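# Place the green block into the blue tray

## Task

Get the green block into the blue tray, paying no attention to any signs near it.

## Robot and tools

Robot: two arms, left_arm and right_arm, each with six joints and a two-finger gripper. The scene frame has its origin at table-top height, midway between the nominal arm bases, with +z up and +x pointing out over the table. left_arm sits on the +y side. These arm names do not match left and right in camera images. Calibrated bases: left_arm at (0, +0.231, 0) m with quat_wxyz (+1.000, 0, 0, -0.020); right_arm at (-0.043, -0.314, 0) m with quat_wxyz (+1.000, 0, 0, +0.015). Each arm reports its hand pose, velocities, targets and wrist-camera pose in its own base frame. Fixed cameras and the table use the scene frame. Printed hand positions can be off by a few centimetres, more when the arm reaches far.

Gripper: the fingers point along the gripper's +z axis and open and close along its y axis. end_effector_position is the point between the pads, about 1 cm short of the fingertips.

Row layout, used by every tool: one row holds 14 numbers, each in [-1, 1]. The first 7 belong to left_arm and the next 7 to right_arm, and both arms are always included. Within each arm the order is shoulder, elbow, waist, wrist pitch, wrist yaw, wrist roll, then the gripper opening. Use only this order. The six joint numbers are offsets, scaled, from that arm's Joint targets as they stood when the action or move began. They are not offsets from the previous row, and repeating an offset adds it again. A value of 1.0 stands for 2.811 rad for the waist and shoulder, 2.53 rad for the elbow, 2.575 rad for wrist pitch, 8.12 rad for wrist yaw and 9.528 rad for wrist roll. The opening is absolute: +1 is fully open and -1 is closed. To hold an arm still, send 0 for its joints. To keep a gripper as it is, repeat its current opening, because a 0 means half-open.

Stated joint ranges in rad: waist -2.880 to 2.880, shoulder 0.000 to 3.142, elbow 0.000 to 3.019, wrist pitch -1.693 to 1.571, wrist yaw -1.571 to 1.571, wrist roll -2.094 to 2.094. The true ends can differ from these by up to 0.084 rad. If an offset would push a joint more than 0.084 rad beyond its end, the whole action is rejected for both arms. A joint sent past its real end stops there, and the result may print "joint sent to its limit".

execute_actions(actions, cameras): actions is a list of actions. Each action is a table of up to 15 rows, one row per 1/30 s step. A table with fewer rows repeats its last row until 15 steps are done. Images are returned only when actions is empty, or when you name cameras. Each step, a joint's target may lead its measured angle by at most 0.716 rad for waist and shoulder, 0.645 for the elbow, 0.69 for wrist pitch, 1.84 for wrist yaw and 3.24 for wrist roll. Targets are also pulled back if they would put the gripper more than 110 mm from where it is now. Large motions therefore take several actions.

move(target, speed, blend, opening_speed, grip_force, blocking, cameras): target is one 14-number row, or a list of up to 15 rows. Every row's offsets count from the same starting Joint targets. All joints move together, so the gripper traces a curve and does not steer around obstacles. speed is in rad/s for the joint with the farthest to go, from 0.01 to 12.57, default 0.5. blend is in rad and rounds off intermediate waypoints; 0 means stop at each one. opening_speed is the rate the opening changes, per second on the -1 to +1 scale, minimum 0.2. grip_force is the per-pad force in newtons, 10 to 50, either one value or one per arm; it stays set until changed. Lower forces close slower. A path lasts at least 0.5 s and is cut short after 10 s. The "move:" line reports how the move ended: done, off_target, moving, held or fault. limits=held means some steps were withheld. With blocking=false the call returns after about 0.5 s while the motion carries on.

wait(seconds, 0 to 10, cameras): lets time pass while each arm keeps its last command. stop(cameras): brakes a running move to rest. zoom_image(camera, region [x0, y0, x1, y1] in pixels, at most 504 by 504): gives a closer view of the latest image from cam_high, cam_low, cam_over, cam_left_wrist or cam_right_wrist. finished_scene(scene=1): ends the scene for good. The block must then stay in the tray without the robot.

Reading results: Joint positions and Joint velocities list each arm in row order, and the last entry is the finger gap in m (0.094 when fully open). Joint targets are the base that your next offsets count from. grip_measured uses the command scale. It reads up to about 2.5 mm wide when empty and slightly narrower than the part under a firm grip. The grip force jumps to its limit once the command is about 0.06 below the reading at first contact. To release, command well above grip_measured. "joint command not followed" means the clearance check changed some steps. MOTOR HOT appears at 85 °C. At 100 °C the arm goes limp and drops what it holds for 30 to 60 s. Holding loads, staying stretched out or pushing against something heats the motors. Joint torques follow joint order, and numbers 2 and 4 wrap at ±28 N m.

Avoid: arms touching or pinching each other, hitting fixed or heavy things, fast contacts, pressing deep past a contact, dropping the block or letting it fall far, releasing it while it moves, and anything ending up off the table. If an arm is jammed against something, command its targets back past its measured position.

Each tool is called after "Request:" as name(argument=value, ...) on one line, values as JSON.

## Session

Request:
execute_actions(actions=[])

Scene clock: 0.00 s.
left_arm: end_effector_position=(+0.4619, -0.5603, +0.2606) grip_measured=+1.000 end_effector_quat_wxyz=(+0.561, +0.353, +0.676, -0.321) | right_arm: end_effector_position=(+0.4737, -0.3680, +0.3235) grip_measured=+1.000 end_effector_quat_wxyz=(+0.471, +0.291, +0.814, +0.175)
Joint names: [shoulder, elbow, waist, wrist pitch, wrist yaw, wrist roll]
Joint positions: left_arm=[1.739 1.215 -0.844 0.357 0.155 -0.014 0.094] | right_arm=[1.485 1.34 -0.853 -0.575 -0.722 0.173 0.094]
Joint velocities: within noise
Joint torques (N m): no reading
Motor temperatures (°C): left_arm=[23 25 21 29 28 25 30] | right_arm=[24 23 29 26 26 25 26]
Heat: left arm: hottest gripper 30 °C; right arm: hottest waist 29 °C.
Joint targets: left_arm=[1.748 1.237 -0.844 0.360 0.155 -0.014] | right_arm=[1.483 1.369 -0.853 -0.571 -0.722 0.173]
Tool commands: left_gripper/opening=+1.0 right_gripper/opening=+1.0

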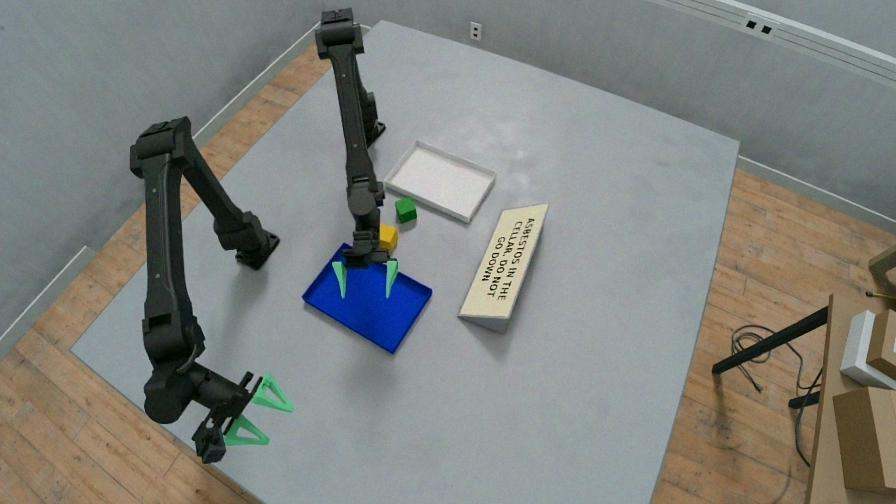

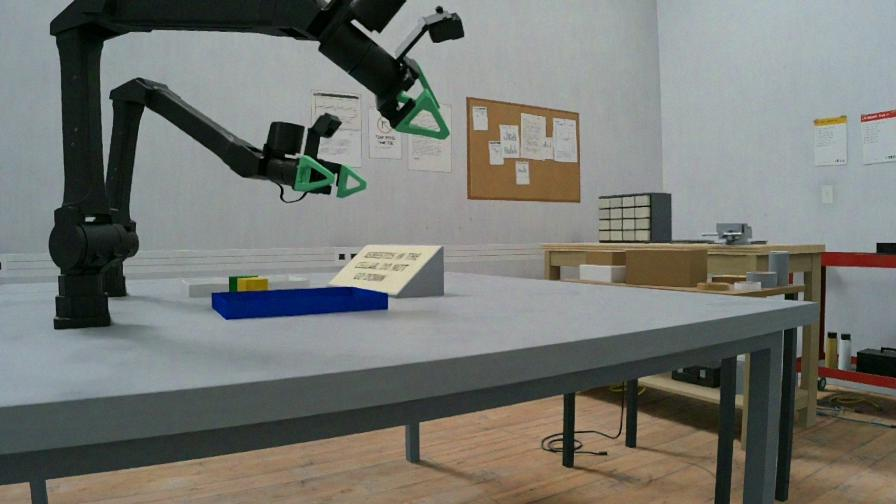

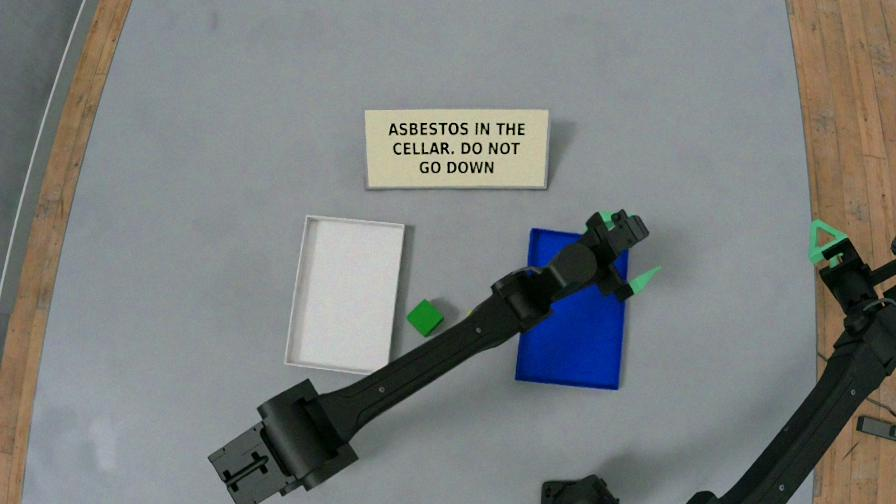

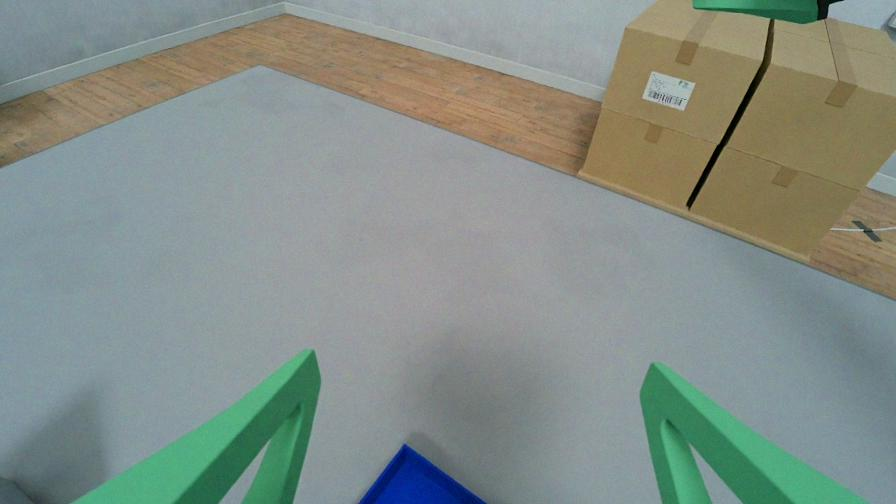

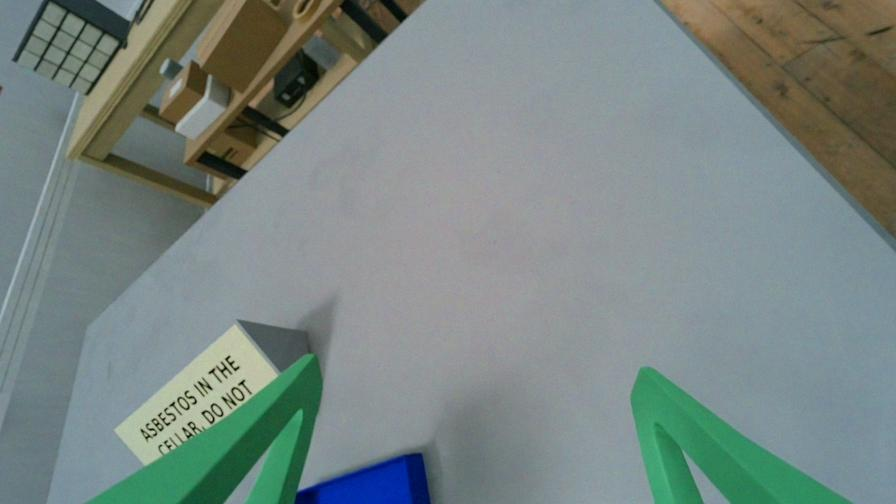

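Request:
move(target=[-0.2135,0,0.08,0,-0.0191,0,1,0,0,0,0,0,0,1], speed=1.0)

Request:
move(target=[0,0,0,-0.4272,0,0,1,0,0,0,0,0,0,1], speed=1.2, cameras=["cam_over","cam_left_wrist","cam_high"])

Scene clock: 34.57 s.
left_arm: end_effector_position=(+0.4280, -0.3129, +0.6371) grip_measured=+1.000 end_effector_quat_wxyz=(+0.800, +0.164, +0.512, -0.267) | right_arm: end_effector_position=(+0.4737, -0.3680, +0.3235) grip_measured=+1.000 end_effector_quat_wxyz=(+0.471, +0.291, +0.814, +0.175)
Joint names: [shoulder, elbow, waist, wrist pitch, wrist yaw, wrist roll]
Joint positions: left_arm=[1.137 1.215 -0.629 0.357 0.004 -0.014 0.094] | right_arm=[1.485 1.34 -0.853 -0.575 -0.722 0.173 0.094]
Joint torques (N m): left_arm=[-5.89 14.32 -0.09 1.98 -0.14 -0.06] | right_arm=[-12.34 12.36 1.73 2.1 -0.26 -0.14]
Motor temperatures (°C): left_arm=[25 28 21 29 27 25 30] | right_arm=[26 30 28 26 25 25 25]
Heat: left arm: hottest gripper 30 °C; right arm: hottest elbow 30 °C.
Joint targets: left_arm=[1.147 1.237 -0.619 0.360 0.000 -0.014] | right_arm=[1.483 1.369 -0.853 -0.571 -0.722 0.173]
move: done

Scene clock: 36.30 s.
left_arm: end_effector_position=(+0.4053, -0.2964, +0.3819) grip_measured=+1.000 end_effector_quat_wxyz=(+0.420, +0.272, +0.854, -0.142) | right_arm: end_effector_position=(+0.4737, -0.3680, +0.3235) grip_measured=+1.000 end_effector_quat_wxyz=(+0.471, +0.291, +0.814, +0.175)
Joint names: [shoulder, elbow, waist, wrist pitch, wrist yaw, wrist roll]
Joint positions: left_arm=[1.137 1.215 -0.629 -0.731 0.004 -0.014 0.094] | right_arm=[1.485 1.34 -0.853 -0.575 -0.722 0.173 0.094]
Joint torques (N m): left_arm=[-5.95 14.5 -0.21 1.63 -0.15 -0.06] | right_arm=[-12.4 12.38 1.73 2.1 -0.26 -0.15]
Heat: left arm: hottest wrist pitch 29 °C; right arm: hottest elbow 30 °C.
Joint targets: left_arm=[1.147 1.237 -0.619 -0.740 0.000 -0.014] | right_arm=[1.483 1.369 -0.853 -0.571 -0.722 0.173]
move: done
Images, in order (width x height): cam_high 896x504, cam_over 896x504, cam_left_wrist 896x504.

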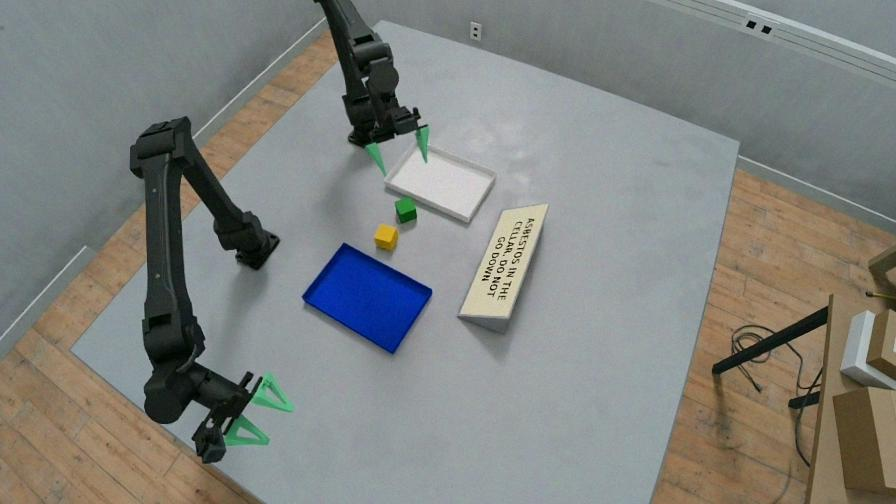

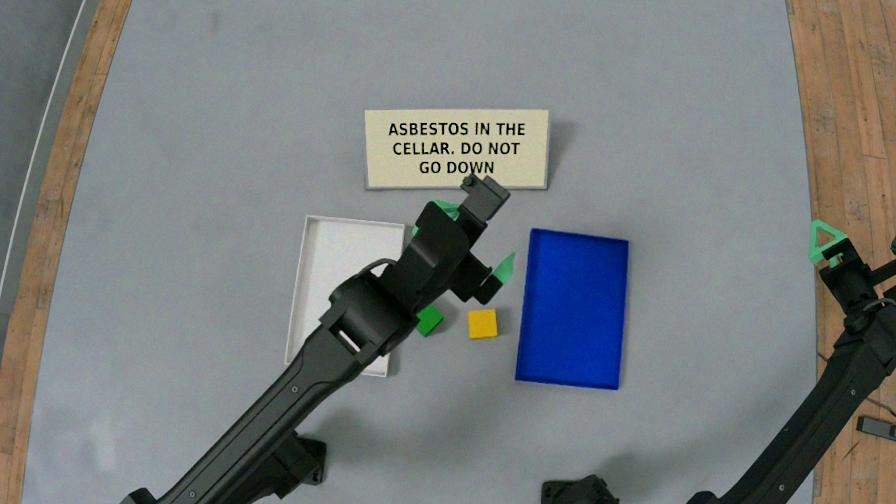

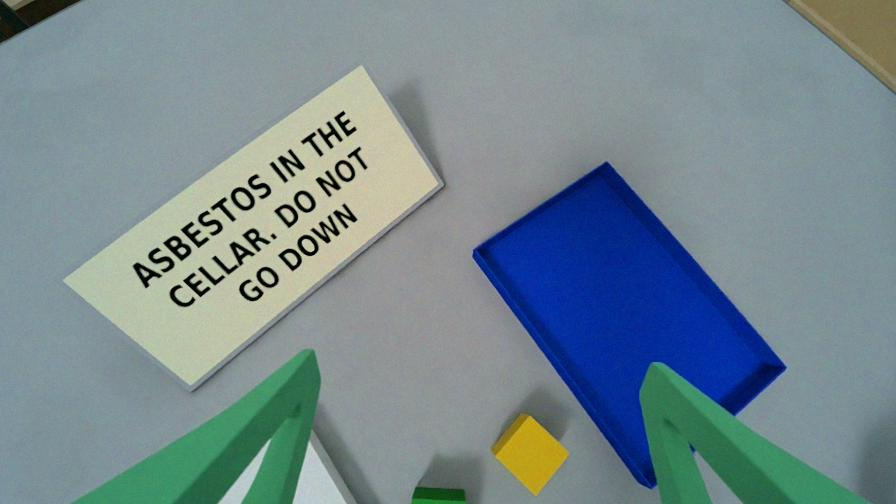

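Request:
move(target=[0.0238,-0.1166,0,-0.2155,0,0,1,0,0,0,0,0,0,1], speed=1.0, cameras=["cam_over","cam_left_wrist"])

Scene clock: 55.20 s.
left_arm: end_effector_position=(+0.2630, -0.1928, +0.1625) grip_measured=+1.000 end_effector_quat_wxyz=(+0.011, +0.303, +0.953, -0.005) | right_arm: end_effector_position=(+0.4737, -0.3680, +0.3235) grip_measured=+1.000 end_effector_quat_wxyz=(+0.471, +0.291, +0.814, +0.175)
Joint names: [shoulder, elbow, waist, wrist pitch, wrist yaw, wrist roll]
Joint positions: left_arm=[1.209 0.948 -0.629 -1.287 0.004 -0.014 0.094] | right_arm=[1.485 1.34 -0.853 -0.575 -0.722 0.173 0.094]
Joint torques (N m): left_arm=[-5.54 9.88 -0.21 0.28 -0.15 -0.06] | right_arm=[-12.28 12.36 1.79 2.06 -0.25 -0.15]
Heat: left arm: hottest elbow 29 °C; right arm: hottest elbow 32 °C.
Joint targets: left_arm=[1.214 0.942 -0.619 -1.295 0.000 -0.014] | right_arm=[1.483 1.369 -0.853 -0.571 -0.722 0.173]
move: done
Images, in order (width x height): cam_over 896x504, cam_left_wrist 896x504.

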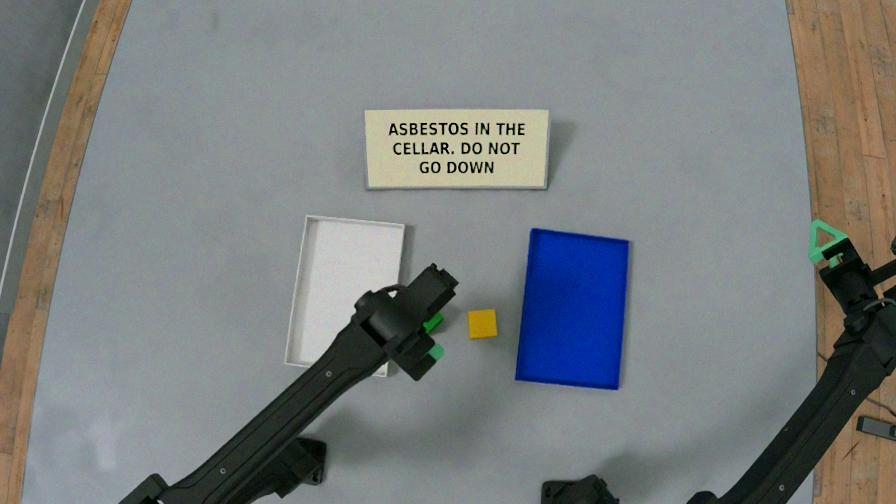

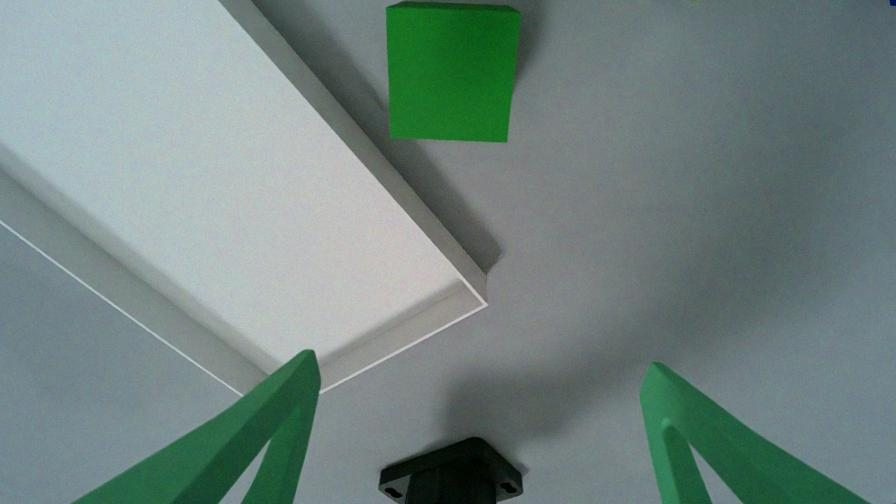

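Request:
move(target=[0.0845,0.013,0.0071,0.0709,0,0,1,0,0,0,0,0,0,1], speed=0.4, cameras=["cam_low","cam_left_wrist","cam_over"])

Scene clock: 102.20 s.
left_arm: end_effector_position=(+0.2985, -0.2116, +0.0866) grip_measured=+1.000 end_effector_quat_wxyz=(-0.021, +0.296, +0.955, +0.005) | right_arm: end_effector_position=(+0.4737, -0.3680, +0.3235) grip_measured=+1.000 end_effector_quat_wxyz=(+0.471, +0.291, +0.814, +0.175)
Joint names: [shoulder, elbow, waist, wrist pitch, wrist yaw, wrist roll]
Joint positions: left_arm=[1.441 0.948 -0.614 -1.122 0.003 -0.014 0.094] | right_arm=[1.485 1.34 -0.853 -0.575 -0.722 0.173 0.094]
Joint torques (N m): left_arm=[-7.71 11.82 0.38 0.83 -0.14 -0.06] | right_arm=[-12.34 12.4 1.79 2.07 -0.26 -0.15]
Heat: left arm: hottest elbow 30 °C; right arm: hottest elbow 34 °C.
Joint targets: left_arm=[1.452 0.975 -0.599 -1.113 0.000 -0.014] | right_arm=[1.483 1.369 -0.853 -0.571 -0.722 0.173]
move: done
Images, in order (width x height): cam_low 896x504, cam_over 896x504, cam_left_wrist 896x504.

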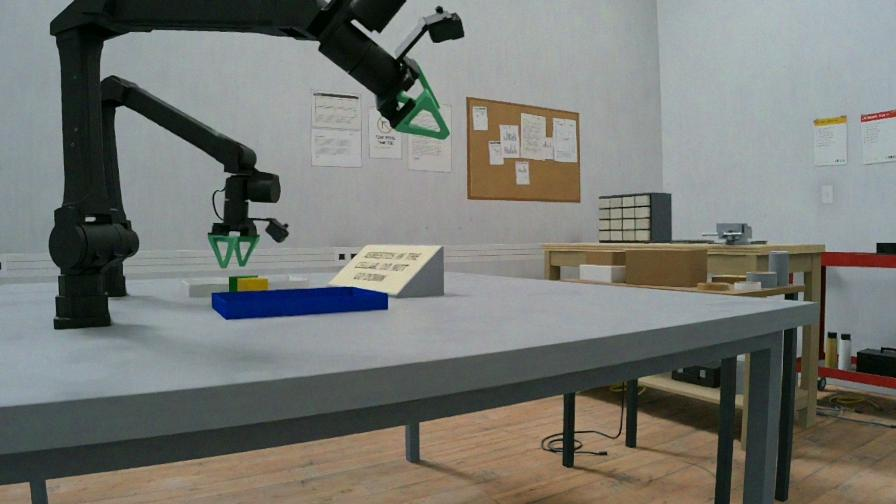

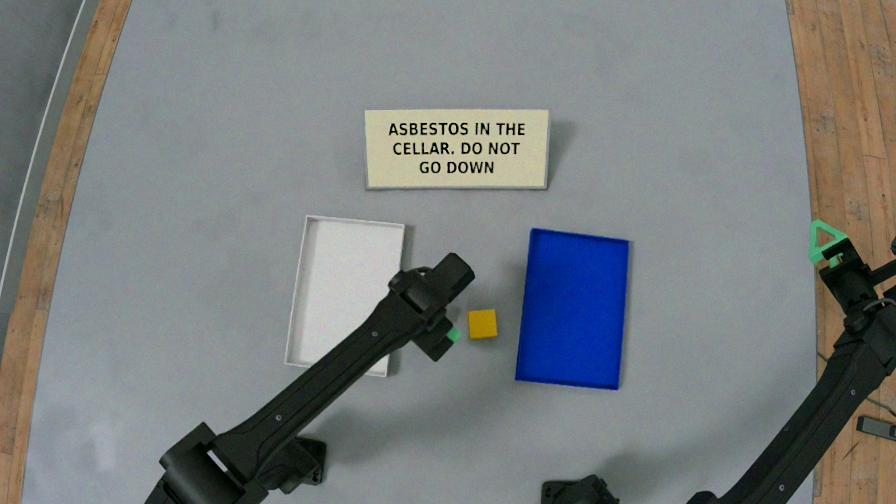

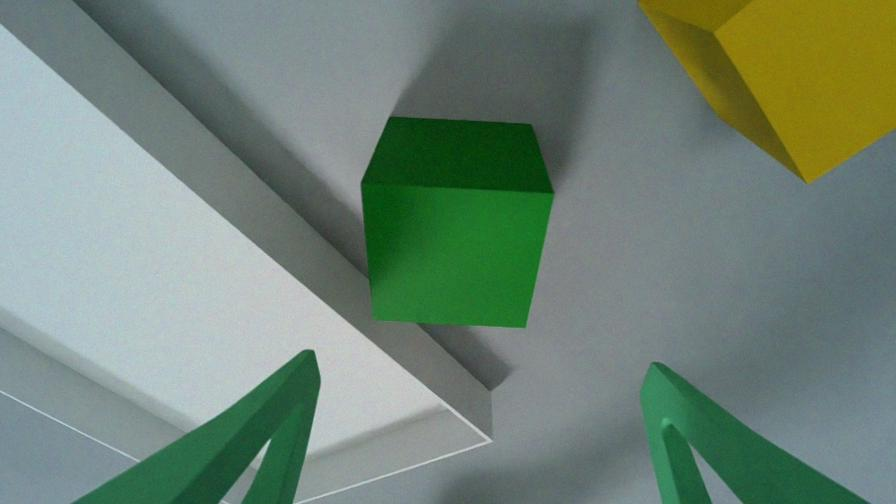

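Request:
move(target=[0.0117,0,0.0068,0.0303,0,0,0.53,0,0,0,0,0,0,1], speed=0.3, cameras=["cam_left_wrist","cam_low"])

Scene clock: 133.13 s.
left_arm: end_effector_position=(+0.3174, -0.2158, +0.0764) grip_measured=+0.531 end_effector_quat_wxyz=(+0.003, +0.286, +0.958, -0.003) | right_arm: end_effector_position=(+0.4737, -0.3680, +0.3235) grip_measured=+1.000 end_effector_quat_wxyz=(+0.471, +0.291, +0.814, +0.175)
Joint names: [shoulder, elbow, waist, wrist pitch, wrist yaw, wrist roll]
Joint positions: left_arm=[1.468 0.948 -0.595 -1.044 0.003 -0.014 0.072] | right_arm=[1.485 1.34 -0.853 -0.575 -0.722 0.173 0.094]
Joint torques (N m): left_arm=[-7.65 11.78 0.26 1.01 -0.14 -0.07] | right_arm=[-12.28 12.36 1.79 2.1 -0.25 -0.15]
Motor temperatures (°C): left_arm=[24 30 21 28 26 24 27] | right_arm=[26 35 28 25 24 24 24]
Heat: left arm: hottest elbow 30 °C; right arm: hottest elbow 35 °C.
Joint targets: left_arm=[1.485 0.975 -0.579 -1.035 0.000 -0.014] | right_arm=[1.483 1.369 -0.853 -0.571 -0.722 0.173]
move: done
Images, in order (width x height): cam_low 896x504, cam_left_wrist 896x504.

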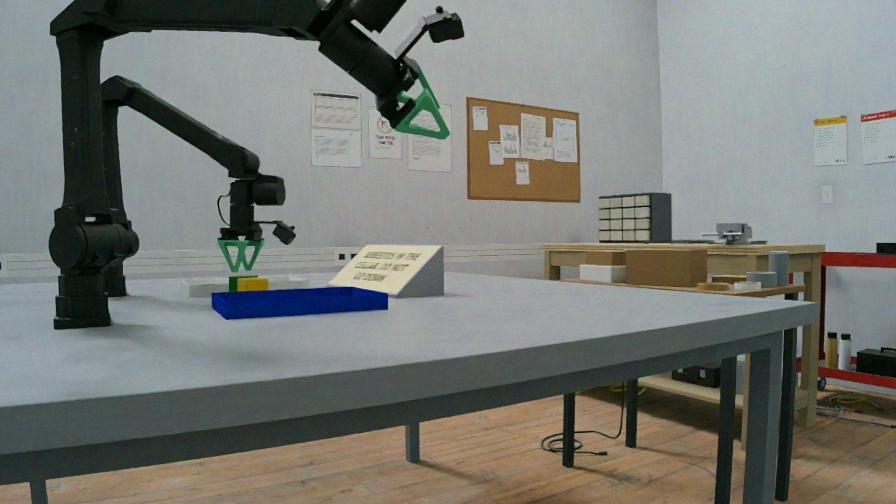

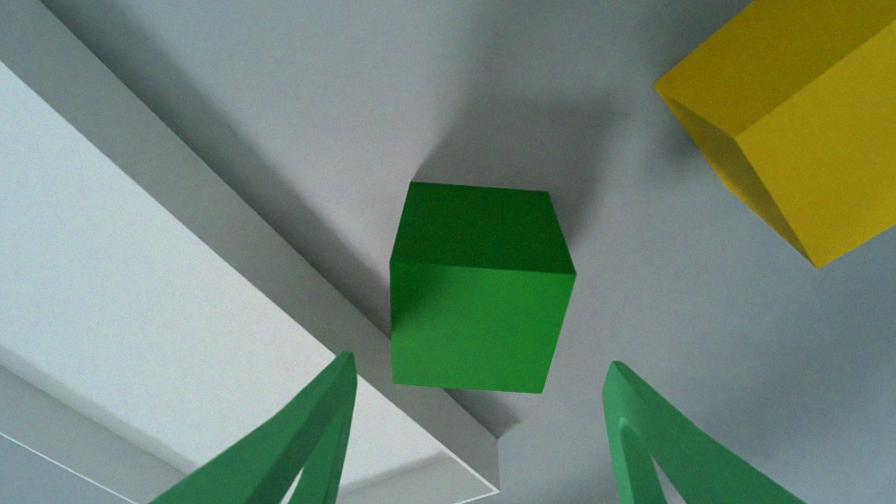

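Request:
move(target=[0.0253,-0.0237,0,0.0383,0,0,0.53,0,0,0,0,0,0,1], speed=0.12, cameras=["cam_left_wrist","cam_low"])

Scene clock: 146.67 s.
left_arm: end_effector_position=(+0.3247, -0.2208, +0.0429) grip_measured=+0.531 end_effector_quat_wxyz=(+0.005, +0.286, +0.958, -0.003) | right_arm: end_effector_position=(+0.4737, -0.3680, +0.3235) grip_measured=+1.000 end_effector_quat_wxyz=(+0.471, +0.291, +0.814, +0.175)
Joint names: [shoulder, elbow, waist, wrist pitch, wrist yaw, wrist roll]
Joint positions: left_arm=[1.54 0.925 -0.595 -0.945 0.003 -0.014 0.072] | right_arm=[1.485 1.34 -0.853 -0.575 -0.722 0.173 0.094]
Joint torques (N m): left_arm=[-8.29 7.82 0.26 0.99 -0.13 -0.06] | right_arm=[-12.34 12.37 1.73 2.09 -0.26 -0.15]
Heat: left arm: hottest elbow 30 °C; right arm: hottest elbow 35 °C.
Joint targets: left_arm=[1.556 0.915 -0.579 -0.936 0.000 -0.014] | right_arm=[1.483 1.369 -0.853 -0.571 -0.722 0.173]
move: done
Images, in order (width x height): cam_low 896x504, cam_left_wrist 896x504.

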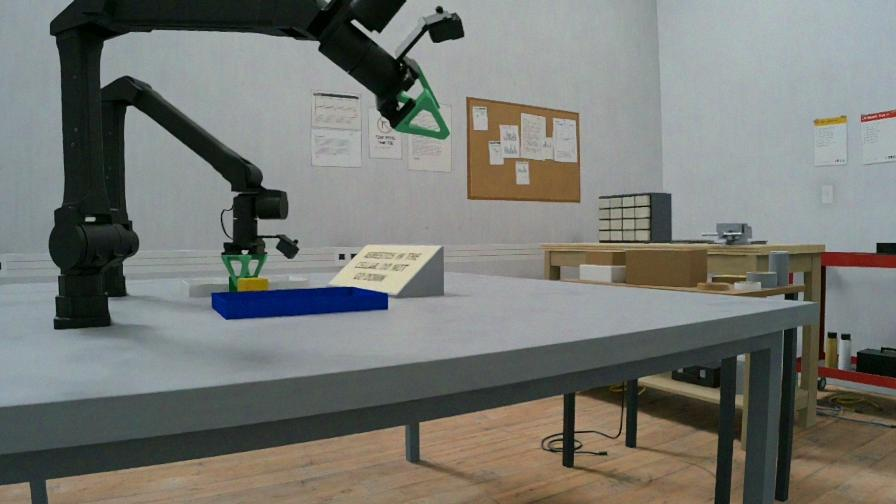

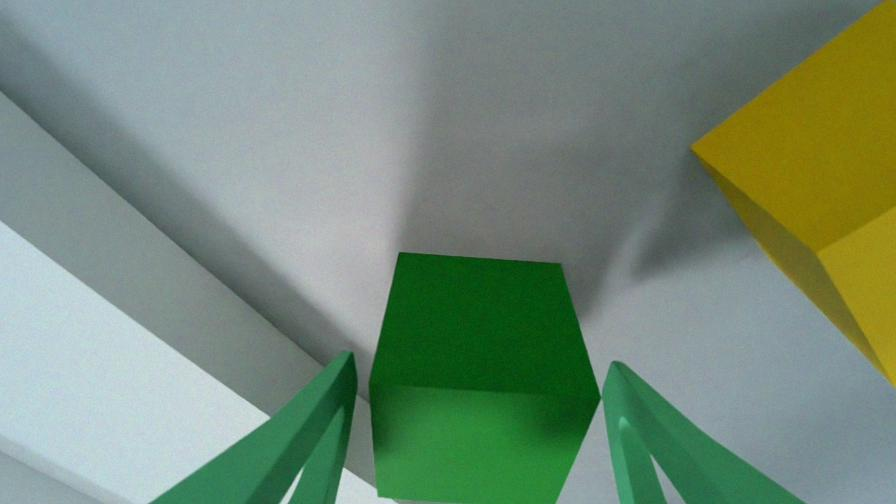

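Request:
move(target=[0,0,0,0,0,0,-0.1,0,0,0,0,0,0,1], opening_speed=0.3, grip_force=30, cameras=["cam_left_wrist"])

Scene clock: 154.07 s.
left_arm: end_effector_position=(+0.3248, -0.2208, +0.0429) grip_measured=+0.063 end_effector_quat_wxyz=(+0.005, +0.286, +0.958, -0.003) | right_arm: end_effector_position=(+0.4737, -0.3680, +0.3235) grip_measured=+1.000 end_effector_quat_wxyz=(+0.471, +0.291, +0.814, +0.175)
Joint names: [shoulder, elbow, waist, wrist pitch, wrist yaw, wrist roll]
Joint positions: left_arm=[1.54 0.925 -0.595 -0.945 0.003 -0.014 0.05] | right_arm=[1.485 1.34 -0.853 -0.575 -0.722 0.173 0.094]
Joint torques (N m): left_arm=[-8.18 7.83 0.26 0.98 -0.12 -0.06] | right_arm=[-12.22 12.4 1.73 2.06 -0.26 -0.15]
Heat: left arm: hottest elbow 30 °C; right arm: hottest elbow 35 °C.
Joint targets: left_arm=[1.556 0.915 -0.580 -0.936 0.000 -0.014] | right_arm=[1.483 1.369 -0.853 -0.571 -0.722 0.173]
grip_force (N): 30, 30
move: done
Images, in order (width x height): cam_left_wrist 896x504.

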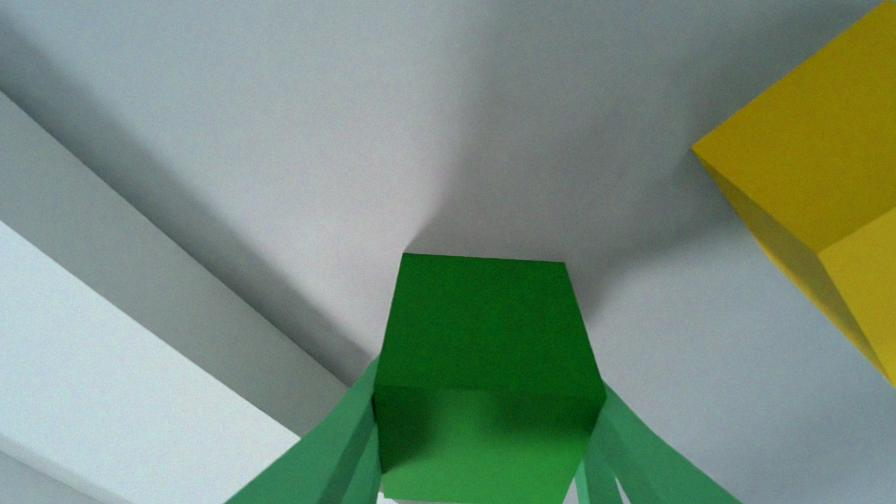

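Request:
move(target=[[-0.0711,0.051,0,-0.1165,0,0,-0.1,0,0,0,0,0,0,1],[0.0623,0.218,-0.141,-0.1348,0,0,-0.1,0,0,0,0,0,0,1]], speed=[0.35,0.4], blend=[0.03,0], cameras=["cam_left_wrist","cam_low","cam_over"])

Scene clock: 177.13 s.
left_arm: end_effector_position=(+0.2826, -0.4182, +0.1306) grip_measured=+0.063 end_effector_quat_wxyz=(-0.006, +0.462, +0.887, +0.003) | right_arm: end_effector_position=(+0.4737, -0.3680, +0.3235) grip_measured=+1.000 end_effector_quat_wxyz=(+0.471, +0.291, +0.814, +0.175)
Joint names: [shoulder, elbow, waist, wrist pitch, wrist yaw, wrist roll]
Joint positions: left_arm=[1.718 1.408 -0.975 -1.275 0.001 -0.014 0.05] | right_arm=[1.485 1.34 -0.853 -0.575 -0.722 0.173 0.094]
Joint torques (N m): left_arm=[-12.34 15.72 -1.03 0.17 -0.08 -0.06] | right_arm=[-12.28 12.36 1.85 2.06 -0.26 -0.15]
Heat: left arm: hottest elbow 29 °C; right arm: hottest elbow 36 °C.
Joint targets: left_arm=[1.731 1.466 -0.976 -1.283 0.000 -0.014] | right_arm=[1.483 1.369 -0.853 -0.571 -0.722 0.173]
grip_force (N): 30, 30
move: off_target (left_arm); left_arm: the elbow is farthest, 0.059 rad from its target
Images, in order (width x height): cam_low 896x504, cam_over 896x504, cam_left_wrist 896x504.

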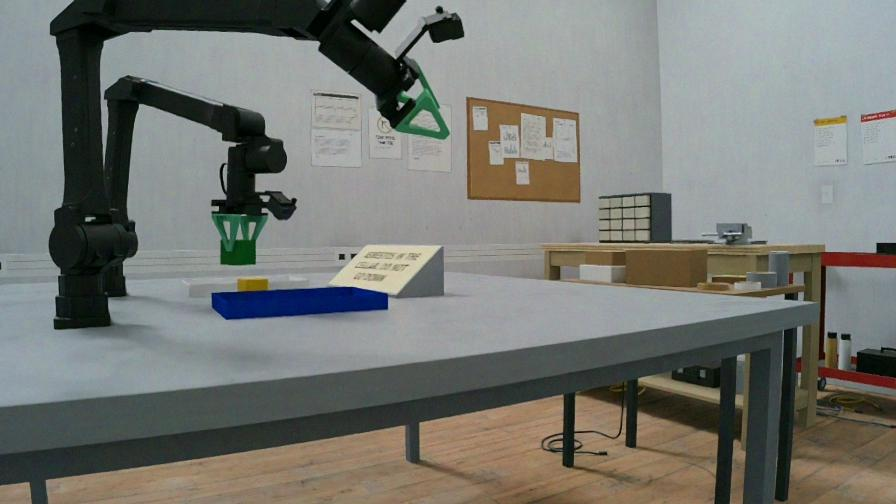

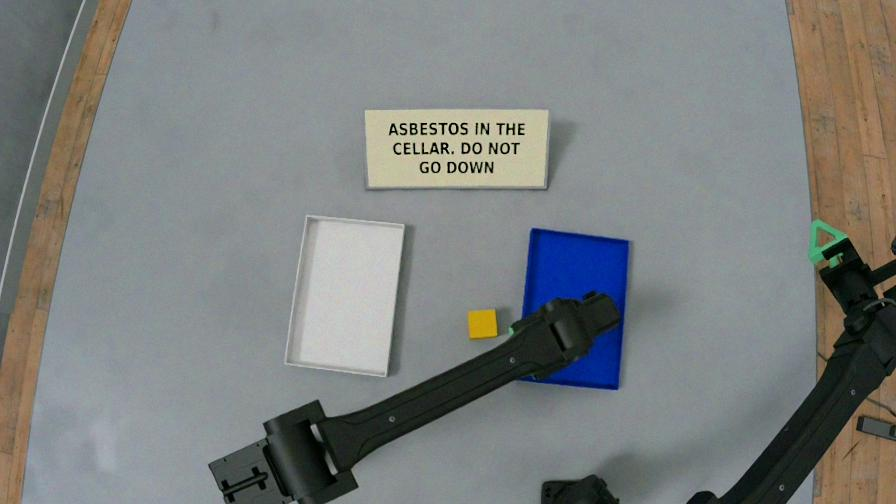

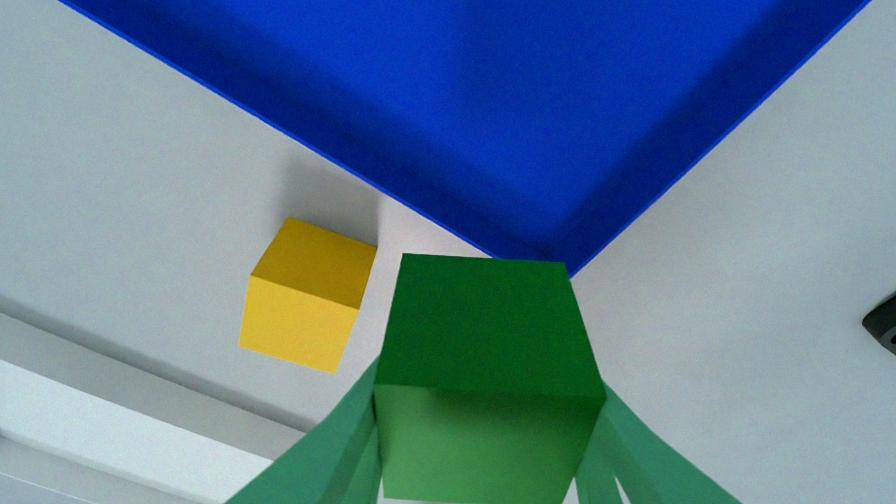

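Request:
move(target=[0.0982,0.1557,0,-0.0435,0,0,-0.1,0,0,0,0,0,0,1], speed=0.4, cameras=["cam_left_wrist","cam_over"])

Scene clock: 216.93 s.
left_arm: end_effector_position=(+0.3422, -0.5062, +0.1291) grip_measured=+0.063 end_effector_quat_wxyz=(-0.003, +0.462, +0.887, +0.001) | right_arm: end_effector_position=(+0.4737, -0.3680, +0.3235) grip_measured=+1.000 end_effector_quat_wxyz=(+0.471, +0.291, +0.814, +0.175)
Joint names: [shoulder, elbow, waist, wrist pitch, wrist yaw, wrist roll]
Joint positions: left_arm=[1.988 1.798 -0.975 -1.387 0.001 -0.014 0.05] | right_arm=[1.485 1.34 -0.853 -0.575 -0.722 0.173 0.094]
Joint torques (N m): left_arm=[-15.74 16.42 -1.26 0.17 -0.08 -0.06] | right_arm=[-12.34 12.38 1.67 2.07 -0.26 -0.15]
Heat: left arm: hottest elbow 34 °C; right arm: hottest elbow 36 °C.
Joint targets: left_arm=[2.007 1.860 -0.976 -1.395 0.000 -0.014] | right_arm=[1.483 1.369 -0.853 -0.571 -0.722 0.173]
grip_force (N): 30, 30
move: off_target (left_arm); left_arm: the elbow is farthest, 0.062 rad from its target
Images, in order (width x height): cam_over 896x504, cam_left_wrist 896x504.

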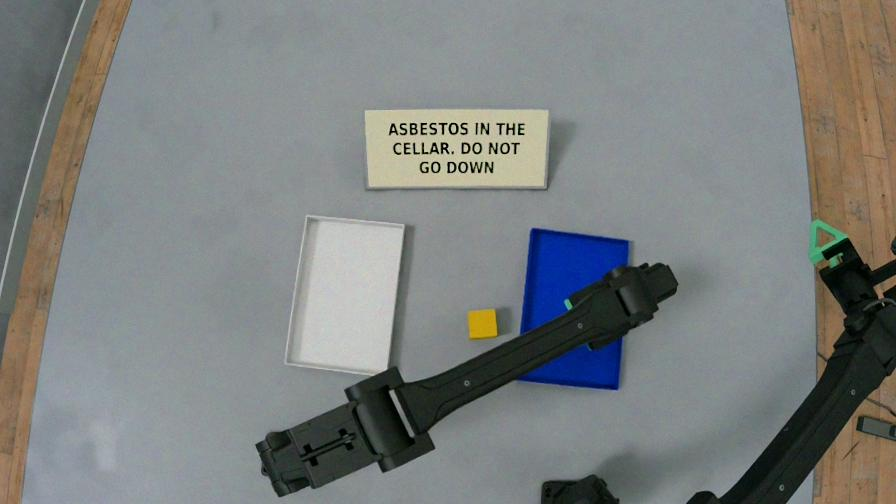

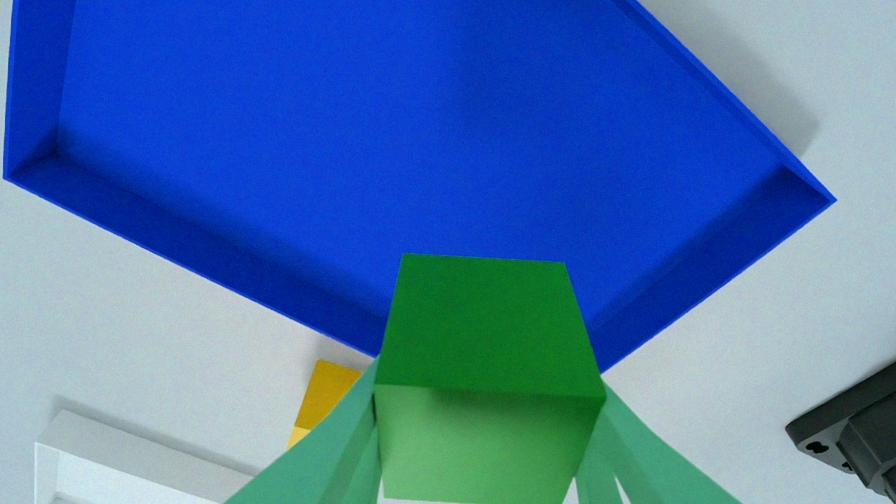

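Request:
move(target=[0.0228,-0.0553,0,0.074,0,0,-0.1,0,0,0,0,0,0,1], speed=0.2, cameras=["cam_left_wrist","cam_low"])

Scene clock: 227.33 s.
left_arm: end_effector_position=(+0.3510, -0.5191, +0.0615) grip_measured=+0.063 end_effector_quat_wxyz=(+0.011, +0.462, +0.887, -0.007) | right_arm: end_effector_position=(+0.4737, -0.3680, +0.3235) grip_measured=+1.000 end_effector_quat_wxyz=(+0.471, +0.291, +0.814, +0.175)
Joint names: [shoulder, elbow, waist, wrist pitch, wrist yaw, wrist roll]
Joint positions: left_arm=[2.057 1.726 -0.975 -1.214 0.001 -0.014 0.05] | right_arm=[1.485 1.34 -0.853 -0.575 -0.722 0.173 0.094]
Joint torques (N m): left_arm=[-16.62 9.66 -1.26 0.98 -0.07 -0.06] | right_arm=[-12.34 12.36 1.79 2.09 -0.26 -0.15]
Heat: left arm: hottest elbow 33 °C; right arm: hottest elbow 36 °C.
Joint targets: left_arm=[2.071 1.720 -0.976 -1.204 0.000 -0.014] | right_arm=[1.483 1.369 -0.853 -0.571 -0.722 0.173]
grip_force (N): 30, 30
move: done
Images, in order (width x height): cam_low 896x504, cam_left_wrist 896x504.

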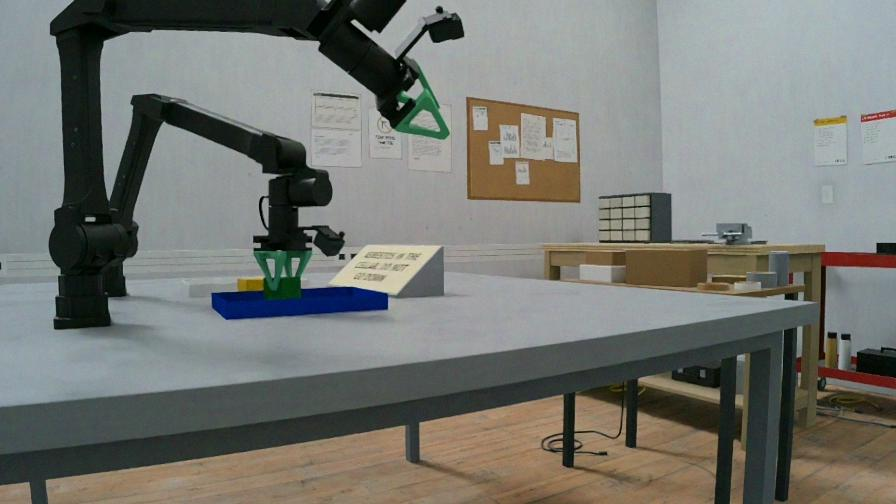

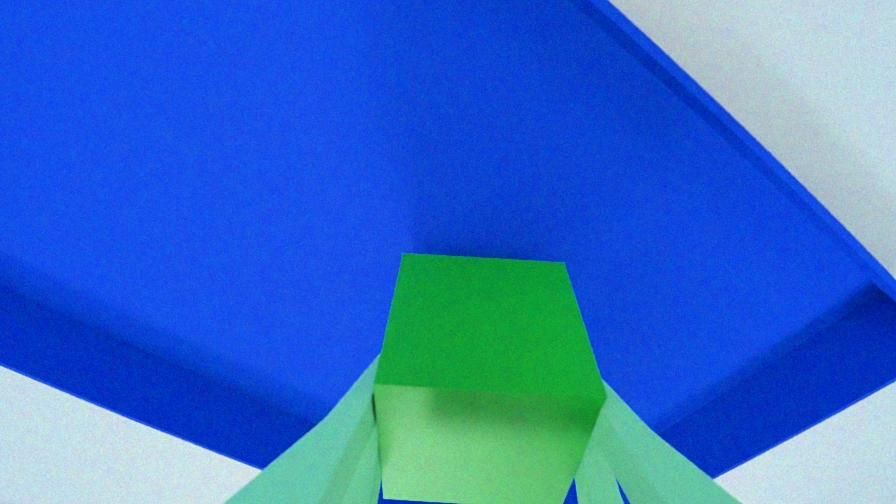

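Request:
move(target=[0.0068,0,0,0.0075,0,0,-0.1,0,0,0,0,0,0,1], speed=0.05, cameras=["cam_left_wrist","cam_low"])

Scene clock: 242.70 s.
left_arm: end_effector_position=(+0.3531, -0.5222, +0.0538) grip_measured=+0.063 end_effector_quat_wxyz=(+0.014, +0.462, +0.886, -0.008) | right_arm: end_effector_position=(+0.4737, -0.3680, +0.3235) grip_measured=+1.000 end_effector_quat_wxyz=(+0.471, +0.291, +0.814, +0.175)
Joint names: [shoulder, elbow, waist, wrist pitch, wrist yaw, wrist roll]
Joint positions: left_arm=[2.07 1.726 -0.975 -1.194 0.001 -0.014 0.05] | right_arm=[1.485 1.34 -0.853 -0.575 -0.722 0.173 0.094]
Joint torques (N m): left_arm=[-16.32 9.63 -1.26 1.01 -0.06 -0.07] | right_arm=[-12.28 12.41 1.73 2.09 -0.26 -0.15]
Heat: left arm: hottest elbow 32 °C; right arm: hottest elbow 37 °C.
Joint targets: left_arm=[2.090 1.720 -0.976 -1.185 0.000 -0.014] | right_arm=[1.483 1.369 -0.853 -0.571 -0.722 0.173]
grip_force (N): 30, 30
move: done
Images, in order (width x height): cam_low 896x504, cam_left_wrist 896x504.

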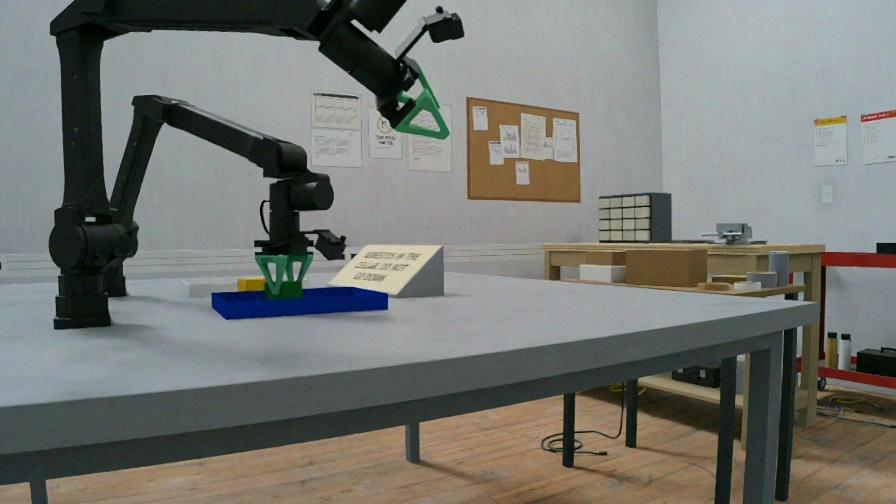

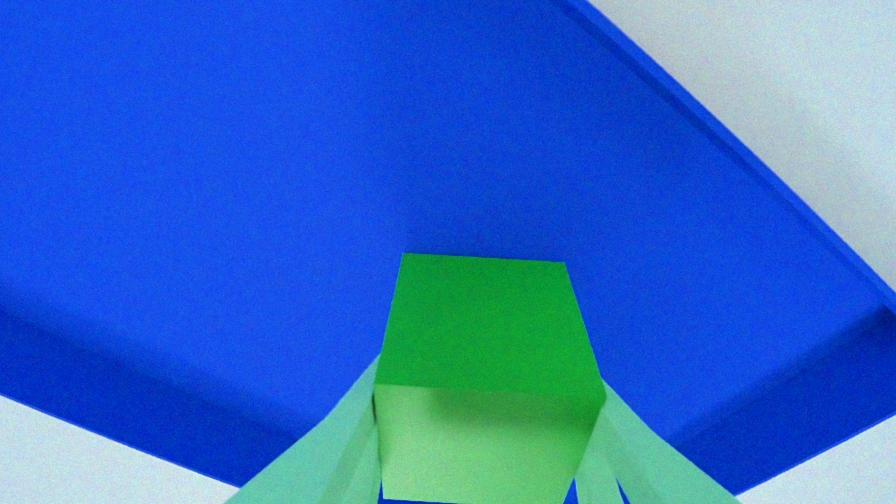

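Request:
move(target=[0.0038,0,0,0,0,0,-0.1,0,0,0,0,0,0,1], speed=0.03, cameras=["cam_left_wrist"])

Scene clock: 248.47 s.
left_arm: end_effector_position=(+0.3528, -0.5219, +0.0506) grip_measured=+0.063 end_effector_quat_wxyz=(+0.012, +0.462, +0.887, -0.007) | right_arm: end_effector_position=(+0.4737, -0.3680, +0.3235) grip_measured=+1.000 end_effector_quat_wxyz=(+0.471, +0.291, +0.814, +0.175)
Joint names: [shoulder, elbow, waist, wrist pitch, wrist yaw, wrist roll]
Joint positions: left_arm=[2.075 1.726 -0.975 -1.194 0.001 -0.014 0.05] | right_arm=[1.485 1.34 -0.853 -0.575 -0.722 0.173 0.094]
Joint torques (N m): left_arm=[-15.85 9.65 -1.38 0.99 -0.07 -0.07] | right_arm=[-12.4 12.37 1.79 2.1 -0.26 -0.15]
Heat: left arm: hottest elbow 31 °C; right arm: hottest elbow 37 °C.
Joint targets: left_arm=[2.101 1.720 -0.976 -1.185 0.000 -0.014] | right_arm=[1.483 1.369 -0.853 -0.571 -0.722 0.173]
grip_force (N): 30, 30
move: done
Images, in order (width x height): cam_left_wrist 896x504.

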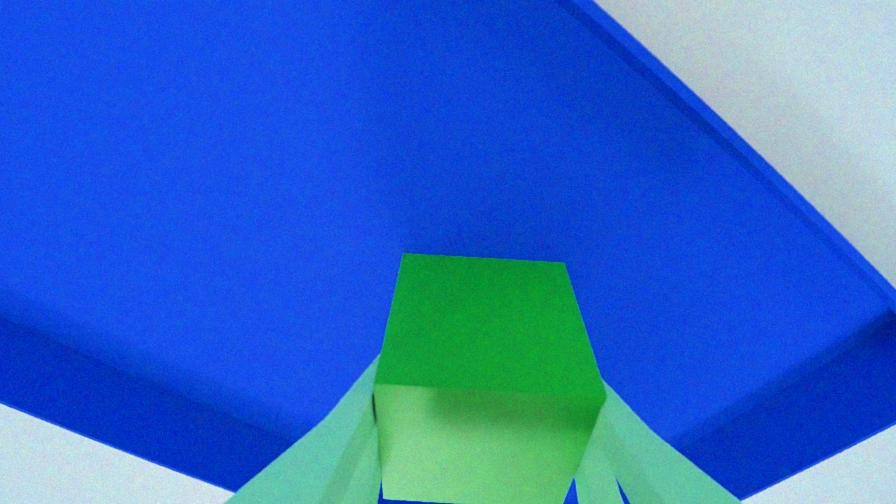

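Request:
move(target=[0,0,0,0,0,0,0.6,0,0,0,0,0,0,1], opening_speed=0.4, cameras=["cam_left_wrist"])

Scene clock: 263.73 s.
left_arm: end_effector_position=(+0.3528, -0.5219, +0.0506) grip_measured=+0.598 end_effector_quat_wxyz=(+0.012, +0.462, +0.887, -0.007) | right_arm: end_effector_position=(+0.4737, -0.3680, +0.3235) grip_measured=+1.000 end_effector_quat_wxyz=(+0.471, +0.291, +0.814, +0.175)
Joint names: [shoulder, elbow, waist, wrist pitch, wrist yaw, wrist roll]
Joint positions: left_arm=[2.075 1.726 -0.975 -1.194 0.001 -0.014 0.075] | right_arm=[1.485 1.34 -0.853 -0.575 -0.722 0.173 0.094]
Joint torques (N m): left_arm=[-15.91 9.62 -1.32 0.99 -0.06 -0.06] | right_arm=[-12.34 12.37 1.73 2.1 -0.26 -0.16]
Heat: left arm: hottest elbow 30 °C; right arm: hottest elbow 37 °C.
Joint targets: left_arm=[2.101 1.720 -0.976 -1.185 0.000 -0.014] | right_arm=[1.483 1.369 -0.853 -0.571 -0.722 0.173]
grip_force (N): 30, 30
move: done
Images, in order (width x height): cam_left_wrist 896x504.

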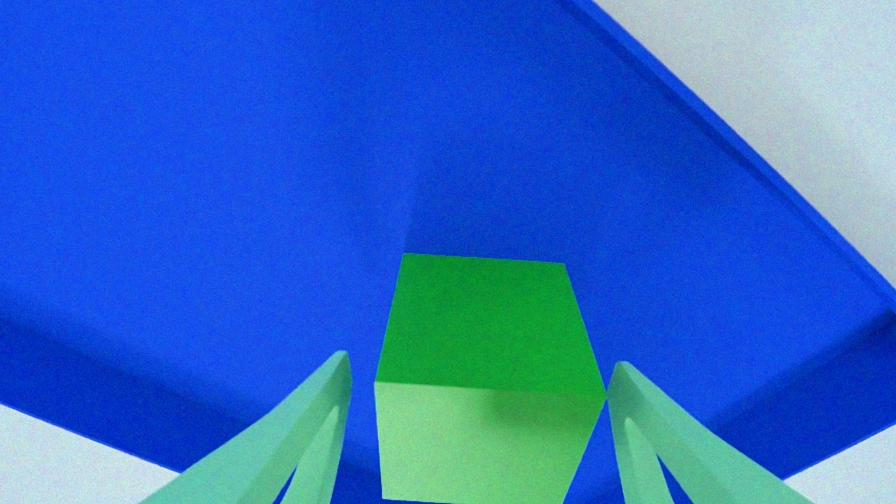

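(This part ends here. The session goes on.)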